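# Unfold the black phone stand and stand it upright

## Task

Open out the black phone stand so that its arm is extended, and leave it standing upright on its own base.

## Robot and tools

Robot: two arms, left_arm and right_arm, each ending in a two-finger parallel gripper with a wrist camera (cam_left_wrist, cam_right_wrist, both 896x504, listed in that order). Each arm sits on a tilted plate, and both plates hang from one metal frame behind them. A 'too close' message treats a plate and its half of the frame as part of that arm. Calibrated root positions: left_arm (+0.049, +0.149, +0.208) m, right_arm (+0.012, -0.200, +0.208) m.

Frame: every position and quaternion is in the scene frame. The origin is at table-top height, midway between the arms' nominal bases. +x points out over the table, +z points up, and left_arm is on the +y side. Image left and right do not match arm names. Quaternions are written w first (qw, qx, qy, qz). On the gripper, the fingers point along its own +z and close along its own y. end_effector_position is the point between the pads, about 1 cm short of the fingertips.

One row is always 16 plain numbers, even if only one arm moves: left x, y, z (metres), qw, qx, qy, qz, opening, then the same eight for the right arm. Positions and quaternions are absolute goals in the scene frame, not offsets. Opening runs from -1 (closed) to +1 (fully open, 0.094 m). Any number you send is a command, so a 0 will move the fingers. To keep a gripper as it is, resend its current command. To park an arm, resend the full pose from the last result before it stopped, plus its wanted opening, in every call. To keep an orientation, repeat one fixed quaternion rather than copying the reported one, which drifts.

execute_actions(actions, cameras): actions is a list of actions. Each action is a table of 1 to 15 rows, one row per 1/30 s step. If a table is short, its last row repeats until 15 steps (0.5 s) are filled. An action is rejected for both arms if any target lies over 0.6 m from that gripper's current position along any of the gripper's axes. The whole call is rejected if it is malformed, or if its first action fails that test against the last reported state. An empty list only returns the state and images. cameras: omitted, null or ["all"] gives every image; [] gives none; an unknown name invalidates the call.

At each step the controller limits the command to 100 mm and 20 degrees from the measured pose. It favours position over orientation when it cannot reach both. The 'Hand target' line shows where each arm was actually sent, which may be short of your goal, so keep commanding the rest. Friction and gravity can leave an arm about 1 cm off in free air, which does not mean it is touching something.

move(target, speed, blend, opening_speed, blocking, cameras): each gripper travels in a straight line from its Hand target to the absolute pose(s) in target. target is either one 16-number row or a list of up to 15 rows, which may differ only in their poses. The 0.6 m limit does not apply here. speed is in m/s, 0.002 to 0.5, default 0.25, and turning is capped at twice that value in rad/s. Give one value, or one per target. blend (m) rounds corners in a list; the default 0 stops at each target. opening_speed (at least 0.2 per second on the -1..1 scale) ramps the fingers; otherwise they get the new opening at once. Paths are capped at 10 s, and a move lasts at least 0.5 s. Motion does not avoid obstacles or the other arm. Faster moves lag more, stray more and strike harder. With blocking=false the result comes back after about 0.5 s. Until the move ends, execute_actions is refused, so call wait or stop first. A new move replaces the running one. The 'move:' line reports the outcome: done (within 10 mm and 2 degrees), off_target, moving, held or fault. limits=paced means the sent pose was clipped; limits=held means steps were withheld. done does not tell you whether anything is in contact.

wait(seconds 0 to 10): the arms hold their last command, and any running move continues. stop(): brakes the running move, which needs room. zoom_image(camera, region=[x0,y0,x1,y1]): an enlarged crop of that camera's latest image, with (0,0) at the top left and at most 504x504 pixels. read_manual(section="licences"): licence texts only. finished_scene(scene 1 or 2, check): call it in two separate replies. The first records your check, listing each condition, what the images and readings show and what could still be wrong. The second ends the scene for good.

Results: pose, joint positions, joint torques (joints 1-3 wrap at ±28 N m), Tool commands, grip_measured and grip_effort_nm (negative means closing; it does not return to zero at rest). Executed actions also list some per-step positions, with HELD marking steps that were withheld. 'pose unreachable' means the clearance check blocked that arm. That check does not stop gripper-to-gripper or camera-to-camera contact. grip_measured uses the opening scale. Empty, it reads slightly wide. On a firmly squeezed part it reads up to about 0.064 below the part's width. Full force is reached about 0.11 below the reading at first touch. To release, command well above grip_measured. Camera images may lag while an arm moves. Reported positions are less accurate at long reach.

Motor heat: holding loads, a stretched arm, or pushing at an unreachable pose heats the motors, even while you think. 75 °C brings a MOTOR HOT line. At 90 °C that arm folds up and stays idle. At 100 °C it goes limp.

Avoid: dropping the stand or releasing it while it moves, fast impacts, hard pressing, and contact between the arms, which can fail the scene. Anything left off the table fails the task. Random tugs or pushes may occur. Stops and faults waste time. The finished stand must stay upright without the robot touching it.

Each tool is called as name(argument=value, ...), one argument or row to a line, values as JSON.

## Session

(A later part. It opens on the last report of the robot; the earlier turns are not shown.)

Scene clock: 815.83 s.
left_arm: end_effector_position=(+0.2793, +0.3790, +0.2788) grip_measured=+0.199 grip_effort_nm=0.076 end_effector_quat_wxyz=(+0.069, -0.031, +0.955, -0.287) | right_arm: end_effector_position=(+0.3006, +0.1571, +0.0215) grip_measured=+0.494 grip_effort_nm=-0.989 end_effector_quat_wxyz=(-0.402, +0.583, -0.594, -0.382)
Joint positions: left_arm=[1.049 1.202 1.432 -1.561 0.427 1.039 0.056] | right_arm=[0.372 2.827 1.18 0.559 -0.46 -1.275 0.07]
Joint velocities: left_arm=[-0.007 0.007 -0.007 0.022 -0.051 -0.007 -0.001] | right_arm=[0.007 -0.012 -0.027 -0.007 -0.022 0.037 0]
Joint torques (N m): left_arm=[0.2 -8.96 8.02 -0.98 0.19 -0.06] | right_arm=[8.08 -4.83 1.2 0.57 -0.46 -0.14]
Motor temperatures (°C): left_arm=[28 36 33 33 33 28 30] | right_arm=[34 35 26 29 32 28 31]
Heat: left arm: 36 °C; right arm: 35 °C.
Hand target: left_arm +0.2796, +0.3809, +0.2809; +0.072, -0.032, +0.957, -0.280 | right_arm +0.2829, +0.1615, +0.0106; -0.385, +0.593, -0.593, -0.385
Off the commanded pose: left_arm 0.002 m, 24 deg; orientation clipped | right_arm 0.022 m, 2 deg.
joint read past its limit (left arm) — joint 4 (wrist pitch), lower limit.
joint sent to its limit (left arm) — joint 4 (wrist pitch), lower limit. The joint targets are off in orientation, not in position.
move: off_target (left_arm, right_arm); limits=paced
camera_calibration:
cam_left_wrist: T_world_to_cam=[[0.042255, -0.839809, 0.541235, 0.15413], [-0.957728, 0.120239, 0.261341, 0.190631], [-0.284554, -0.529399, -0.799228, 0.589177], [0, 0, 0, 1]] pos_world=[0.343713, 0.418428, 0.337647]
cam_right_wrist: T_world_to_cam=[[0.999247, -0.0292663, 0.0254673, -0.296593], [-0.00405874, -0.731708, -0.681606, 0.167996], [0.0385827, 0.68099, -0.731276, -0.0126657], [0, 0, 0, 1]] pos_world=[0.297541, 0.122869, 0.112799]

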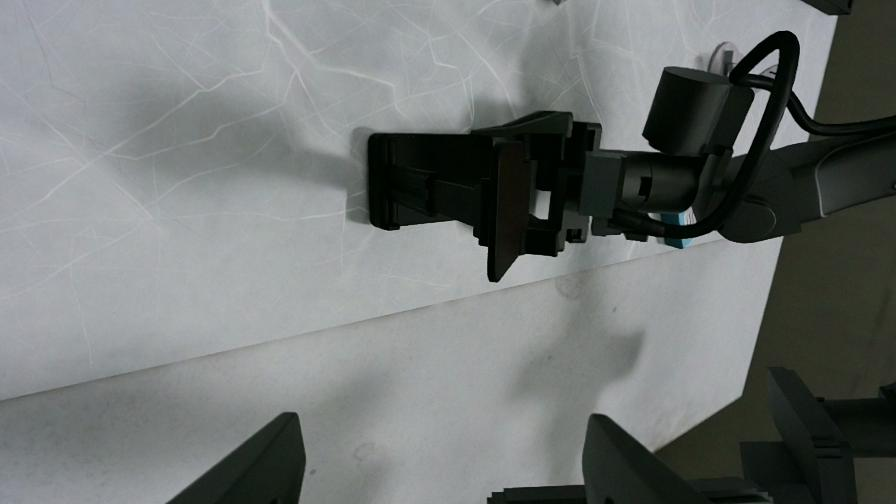

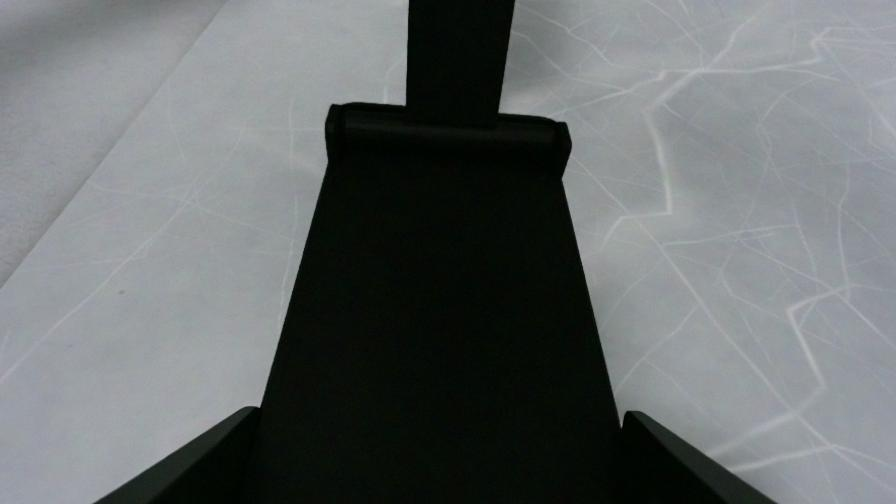

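move(
  target=[0.2796,0.3809,0.2809,0.072,-0.032,0.957,-0.280,0.2,0.300,0.157,0.020,-0.398,0.586,-0.593,-0.382,0.35],
  speed=0.04,
  cameras=[],
)

move(
  target=[0.2796,0.3809,0.2809,0.072,-0.032,0.957,-0.280,0.2,0.300,0.157,0.020,-0.398,0.586,-0.593,-0.382,0.85],
  speed=0.04,
  opening_speed=0.3,
)

Scene clock: 819.30 s.
left_arm: end_effector_position=(+0.2792, +0.3791, +0.2787) grip_measured=+0.199 grip_effort_nm=0.081 end_effector_quat_wxyz=(+0.069, -0.031, +0.955, -0.286) | right_arm: end_effector_position=(+0.3006, +0.1571, +0.0215) grip_measured=+0.494 grip_effort_nm=-0.984 end_effector_quat_wxyz=(-0.402, +0.583, -0.594, -0.382)
Joint positions: left_arm=[1.049 1.202 1.432 -1.561 0.426 1.039 0.056] | right_arm=[0.372 2.827 1.18 0.559 -0.46 -1.275 0.07]
Joint velocities: left_arm=[-0.007 0.002 -0.007 -0.007 0.022 0.007 0] | right_arm=[-0.002 -0.002 -0.007 0.007 -0.022 0.066 0.001]
Joint torques (N m): left_arm=[0.16 -8.94 8.17 -0.97 0.23 -0.05] | right_arm=[7.34 -7.77 1.32 0.44 -0.61 -0.09]
Motor temperatures (°C): left_arm=[28 37 33 32 33 28 30] | right_arm=[34 35 26 29 32 28 31]
Heat: left arm: 37 °C; right arm: 35 °C.
Hand target: left_arm +0.2796, +0.3809, +0.2809; +0.072, -0.032, +0.957, -0.280 | right_arm +0.3000, +0.1570, +0.0200; -0.398, +0.586, -0.593, -0.382
Off the commanded pose: left_arm 0.003 m, 1 deg | right_arm 0.002 m, 1 deg.
joint read past its limit (left arm) — joint 4 (wrist pitch), lower limit.
joint sent to its limit (left arm) — joint 4 (wrist pitch), lower limit. The joint targets still meet the commanded pose.
move: done
No camera images: "cameras" was empty.

Scene clock: 821.17 s.
left_arm: end_effector_position=(+0.2791, +0.3791, +0.2787) grip_measured=+0.199 grip_effort_nm=0.081 end_effector_quat_wxyz=(+0.068, -0.031, +0.955, -0.286) | right_arm: end_effector_position=(+0.3006, +0.1571, +0.0215) grip_measured=+0.848 grip_effort_nm=0.159 end_effector_quat_wxyz=(-0.402, +0.583, -0.594, -0.382)
Joint positions: left_arm=[1.049 1.202 1.432 -1.561 0.426 1.039 0.056] | right_arm=[0.372 2.827 1.18 0.559 -0.46 -1.275 0.087]
Joint velocities: left_arm=[-0.002 0.027 -0.002 0.007 -0.066 -0.022 0.001] | right_arm=[-0.007 -0.012 0.002 -0.037 -0.022 0.007 0.001]
Joint torques (N m): left_arm=[0.05 -8.99 8.09 -0.96 0.24 -0.05] | right_arm=[7.49 -7.8 1.16 0.47 -0.65 -0.1]
Motor temperatures (°C): left_arm=[28 37 33 32 32 28 30] | right_arm=[34 35 26 29 32 28 31]
Heat: left arm: 37 °C; right arm: 35 °C.
Hand target: left_arm +0.2796, +0.3809, +0.2809; +0.072, -0.032, +0.957, -0.280 | right_arm +0.3000, +0.1570, +0.0200; -0.398, +0.586, -0.593, -0.382
Off the commanded pose: left_arm 0.003 m, 1 deg | right_arm 0.002 m, 1 deg.
joint read past its limit (left arm) — joint 4 (wrist pitch), lower limit.
joint sent to its limit (left arm) — joint 4 (wrist pitch), lower limit. The joint targets still meet the commanded pose.
move: done
camera_calibration:
cam_left_wrist: T_world_to_cam=[[0.0431081, -0.840148, 0.540642, 0.154328], [-0.957311, 0.120082, 0.262936, 0.189921], [-0.285826, -0.528897, -0.799106, 0.589208], [0, 0, 0, 1]] pos_world=[0.343572, 0.418483, 0.337467]
cam_right_wrist: T_world_to_cam=[[0.999247, -0.0292663, 0.0254673, -0.296593], [-0.00405874, -0.731708, -0.681606, 0.167996], [0.0385827, 0.68099, -0.731276, -0.0126657], [0, 0, 0, 1]] pos_world=[0.297541, 0.122869, 0.112799]

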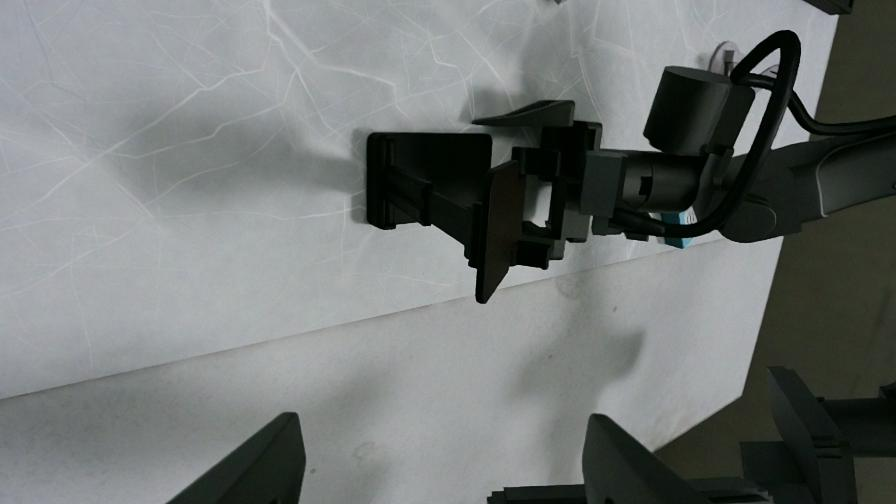

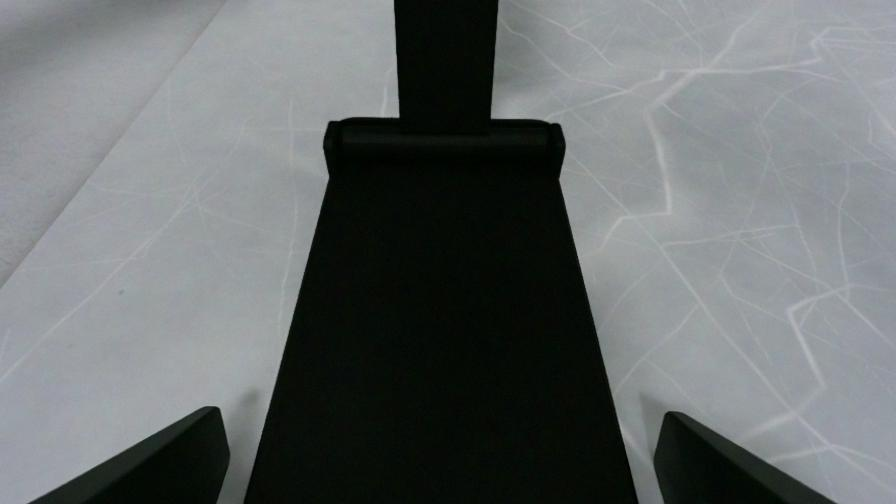

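zoom_image(
  camera="cam_left_wrist",
  region=[340, 80, 700, 310],
)

Scaled by 1.400.

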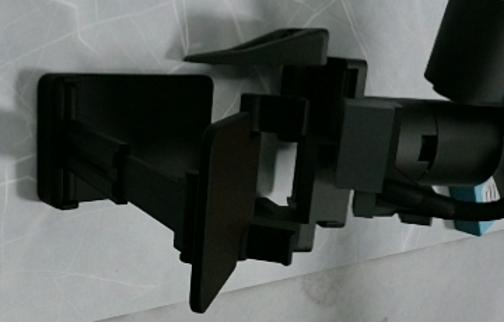

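move(
  target=[
    [0.2796,0.3809,0.2809,0.072,-0.032,0.957,-0.280,0.2,0.299,0.100,0.024,-0.398,0.586,-0.593,-0.382,0.85],
    [0.2796,0.3809,0.2809,0.072,-0.032,0.957,-0.280,0.2,0.285,0.04,0.05,-0.398,0.586,-0.593,-0.382,0.85],
    [0.2796,0.3809,0.2809,0.072,-0.032,0.957,-0.280,0.2,0.28,-0.03,0.09,-0.478,0.521,-0.521,-0.478,0.85],
  ],
  speed=[0.06,0.1,0.12],
)

wait(
  seconds=2,
)

Scene clock: 833.30 s.
left_arm: end_effector_position=(+0.2790, +0.3791, +0.2787) grip_measured=+0.199 grip_effort_nm=0.081 end_effector_quat_wxyz=(+0.068, -0.031, +0.955, -0.286) | right_arm: end_effector_position=(+0.2702, -0.0282, +0.0817) grip_measured=+0.848 grip_effort_nm=0.168 end_effector_quat_wxyz=(-0.464, +0.529, -0.528, -0.476)
Joint positions: left_arm=[1.049 1.202 1.432 -1.561 0.425 1.038 0.056] | right_arm=[-0.128 2.333 0.838 -0.062 -0.883 -1.934 0.087]
Joint velocities: left_arm=[-0.012 -0.007 0.012 0.037 -0.022 -0.037 0] | right_arm=[0.012 0.002 -0.002 0.022 0.095 -0.037 0.001]
Joint torques (N m): left_arm=[0.13 -8.92 8.18 -0.96 0.24 -0.05] | right_arm=[4.33 -7.94 -0.66 -0.78 -0.97 -0.15]
Motor temperatures (°C): left_arm=[28 39 33 31 32 28 30] | right_arm=[34 36 26 29 32 28 30]
Heat: left arm: 39 °C; right arm: 36 °C.
Hand target: left_arm +0.2796, +0.3809, +0.2809; +0.072, -0.032, +0.957, -0.280 | right_arm +0.2772, -0.0322, +0.0879; -0.477, +0.523, -0.524, -0.474
Off the commanded pose: left_arm 0.003 m, 1 deg | right_arm 0.013 m, 2 deg.
joint read past its limit (left arm) — joint 4 (wrist pitch), lower limit.
joint sent to its limit (left arm) — joint 4 (wrist pitch), lower limit. The joint targets still meet the commanded pose.
move: off_target (right_arm)
camera_calibration:
cam_left_wrist: T_world_to_cam=[[0.0435097, -0.84021, 0.540513, 0.154311], [-0.957199, 0.119898, 0.26343, 0.189769], [-0.286143, -0.52884, -0.799031, 0.589229], [0, 0, 0, 1]] pos_world=[0.343536, 0.418508, 0.337414]
cam_right_wrist: T_world_to_cam=[[0.999969, 0.00763027, -0.00203213, -0.27007], [0.00218817, -0.515049, -0.857158, 0.0920622], [-0.00758699, 0.857127, -0.515049, 0.158408], [0, 0, 0, 1]] pos_world=[0.271062, -0.0862989, 0.159951]

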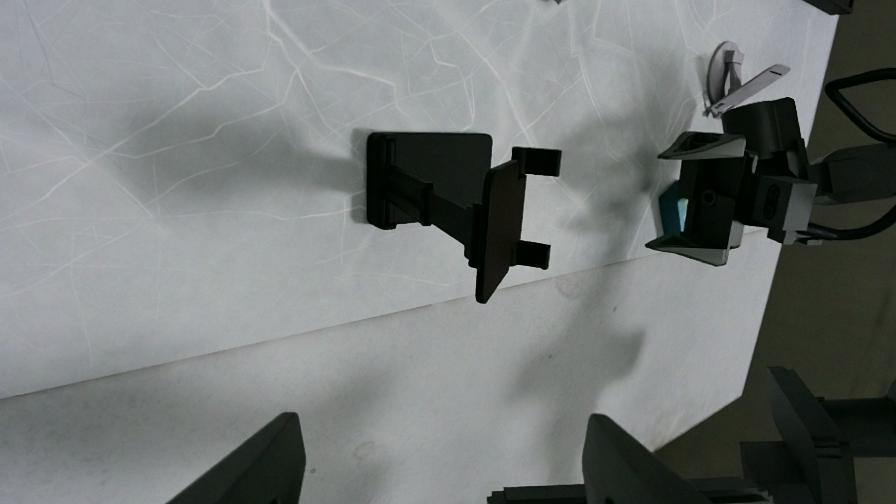

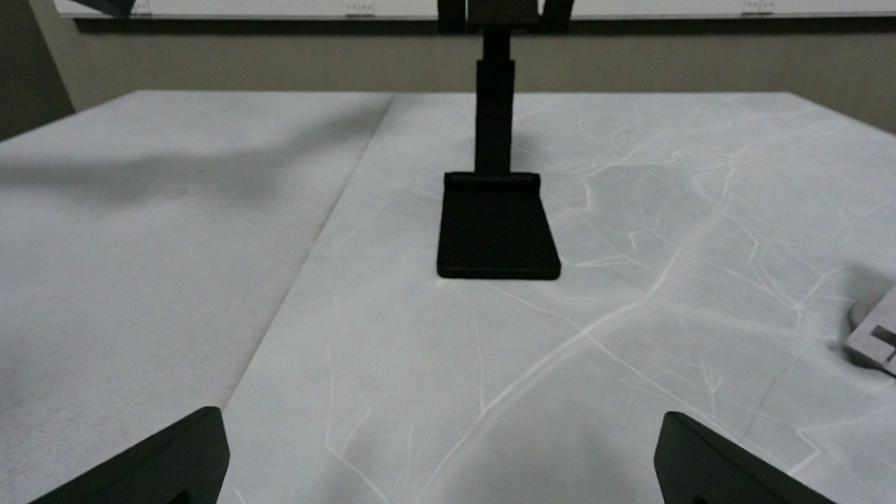

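Scene clock: 835.30 s.
left_arm: end_effector_position=(+0.2790, +0.3791, +0.2787) grip_measured=+0.199 grip_effort_nm=0.085 end_effector_quat_wxyz=(+0.068, -0.031, +0.955, -0.286) | right_arm: end_effector_position=(+0.2701, -0.0282, +0.0818) grip_measured=+0.848 grip_effort_nm=0.168 end_effector_quat_wxyz=(-0.464, +0.529, -0.528, -0.476)
Joint positions: left_arm=[1.049 1.202 1.432 -1.561 0.425 1.038 0.056] | right_arm=[-0.128 2.333 0.838 -0.063 -0.884 -1.935 0.087]
Joint velocities: left_arm=[-0.032 0.022 -0.012 -0.022 0.022 -0.007 0] | right_arm=[-0.007 -0.022 -0.007 -0.022 0.007 0.037 -0.001]
Joint torques (N m): left_arm=[-0.02 -8.9 8.16 -0.96 0.22 -0.05] | right_arm=[4.4 -8.1 -0.5 -0.67 -0.93 -0.17]
Motor temperatures (°C): left_arm=[28 39 33 31 32 28 29] | right_arm=[33 36 26 29 32 28 30]
Heat: left arm: 39 °C; right arm: 36 °C.
Hand target: left_arm +0.2796, +0.3809, +0.2809; +0.072, -0.032, +0.957, -0.280 | right_arm +0.2772, -0.0322, +0.0878; -0.477, +0.523, -0.524, -0.474
Tool commands: left_gripper/opening=+0.2 right_gripper/opening=+0.85
Off the commanded pose: left_arm 0.003 m, 1 deg | right_arm 0.013 m, 2 deg.
joint read past its limit (left arm) — joint 4 (wrist pitch), lower limit.
wait: 2.00 s; at rest by 0.17 s
camera_calibration:
cam_left_wrist: T_world_to_cam=[[0.0435097, -0.84021, 0.540513, 0.154311], [-0.957199, 0.119898, 0.26343, 0.189769], [-0.286143, -0.52884, -0.799031, 0.589229], [0, 0, 0, 1]] pos_world=[0.343536, 0.418508, 0.337414]
cam_right_wrist: T_world_to_cam=[[0.999966, 0.00791569, -0.00227781, -0.269936], [0.00212038, -0.514594, -0.857431, 0.0922196], [-0.00795931, 0.857397, -0.514594, 0.158527], [0, 0, 0, 1]] pos_world=[0.270993, -0.0863283, 0.160034]

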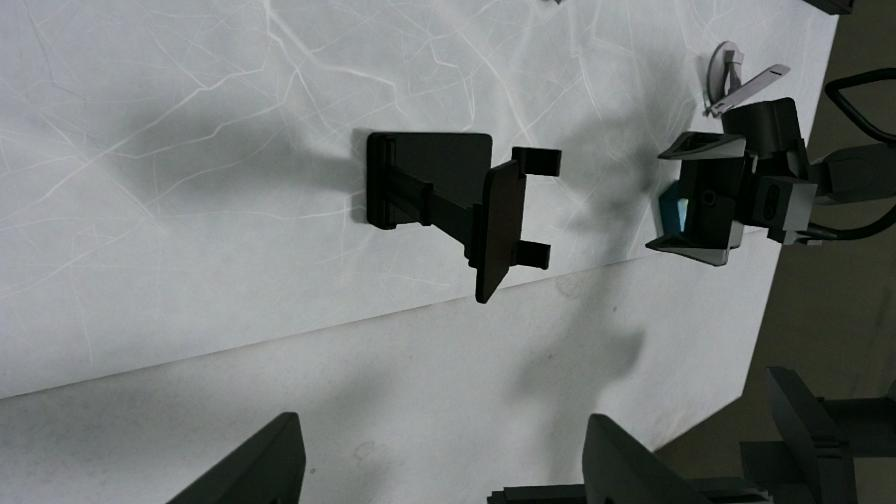

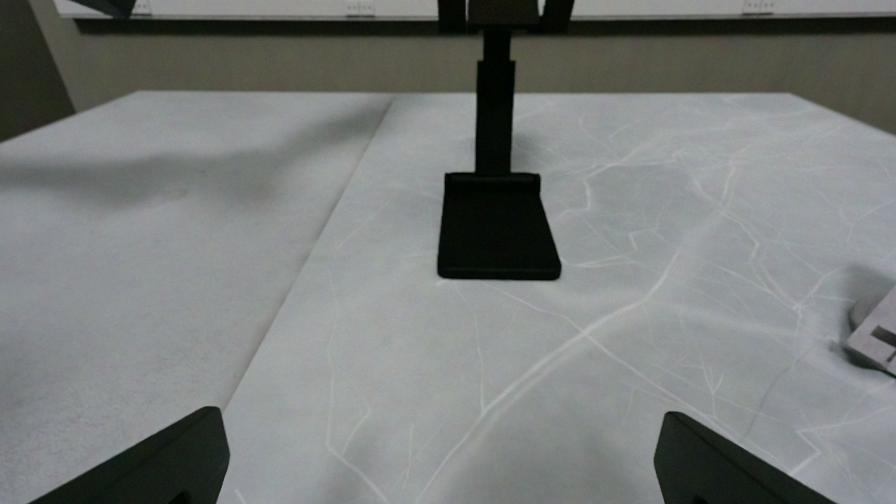

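finished_scene(
  scene=2,
  check="Unfolded: pictures show base flat, arm upright, slightly leaning back, holder tilted ~55° open at the T-hinge with hooks facing out. Arm pulled out: collar at the lower half of the arm with the thin inner part visible above it; measured hinge to T ~0.14 m earlier, fully out; could have slipped a few mm unnoticed during release. Standing on base: base edges parallel to table in both views, right view shows base front on table with shadow contact; unmoved over 2 s with both arms clear. Black stand on table, not touched by the robot.",
)

This call ended nothing. Check each condition that your pictures could not show: look closer or test it, and mend what is not met. Then call finished_scene again.

finished_scene(
  scene=2,
  check="Projecting a fully extended T-hinge (0.14 m from base hinge) into the latest left picture gives u≈480, matching the observed ≈475-480; a retracted one (0.10 m) would be at u≈455. So the arm is still out. Base flat and still, holder open, both arms clear and no contact.",
)

The scene is finished: the task was done.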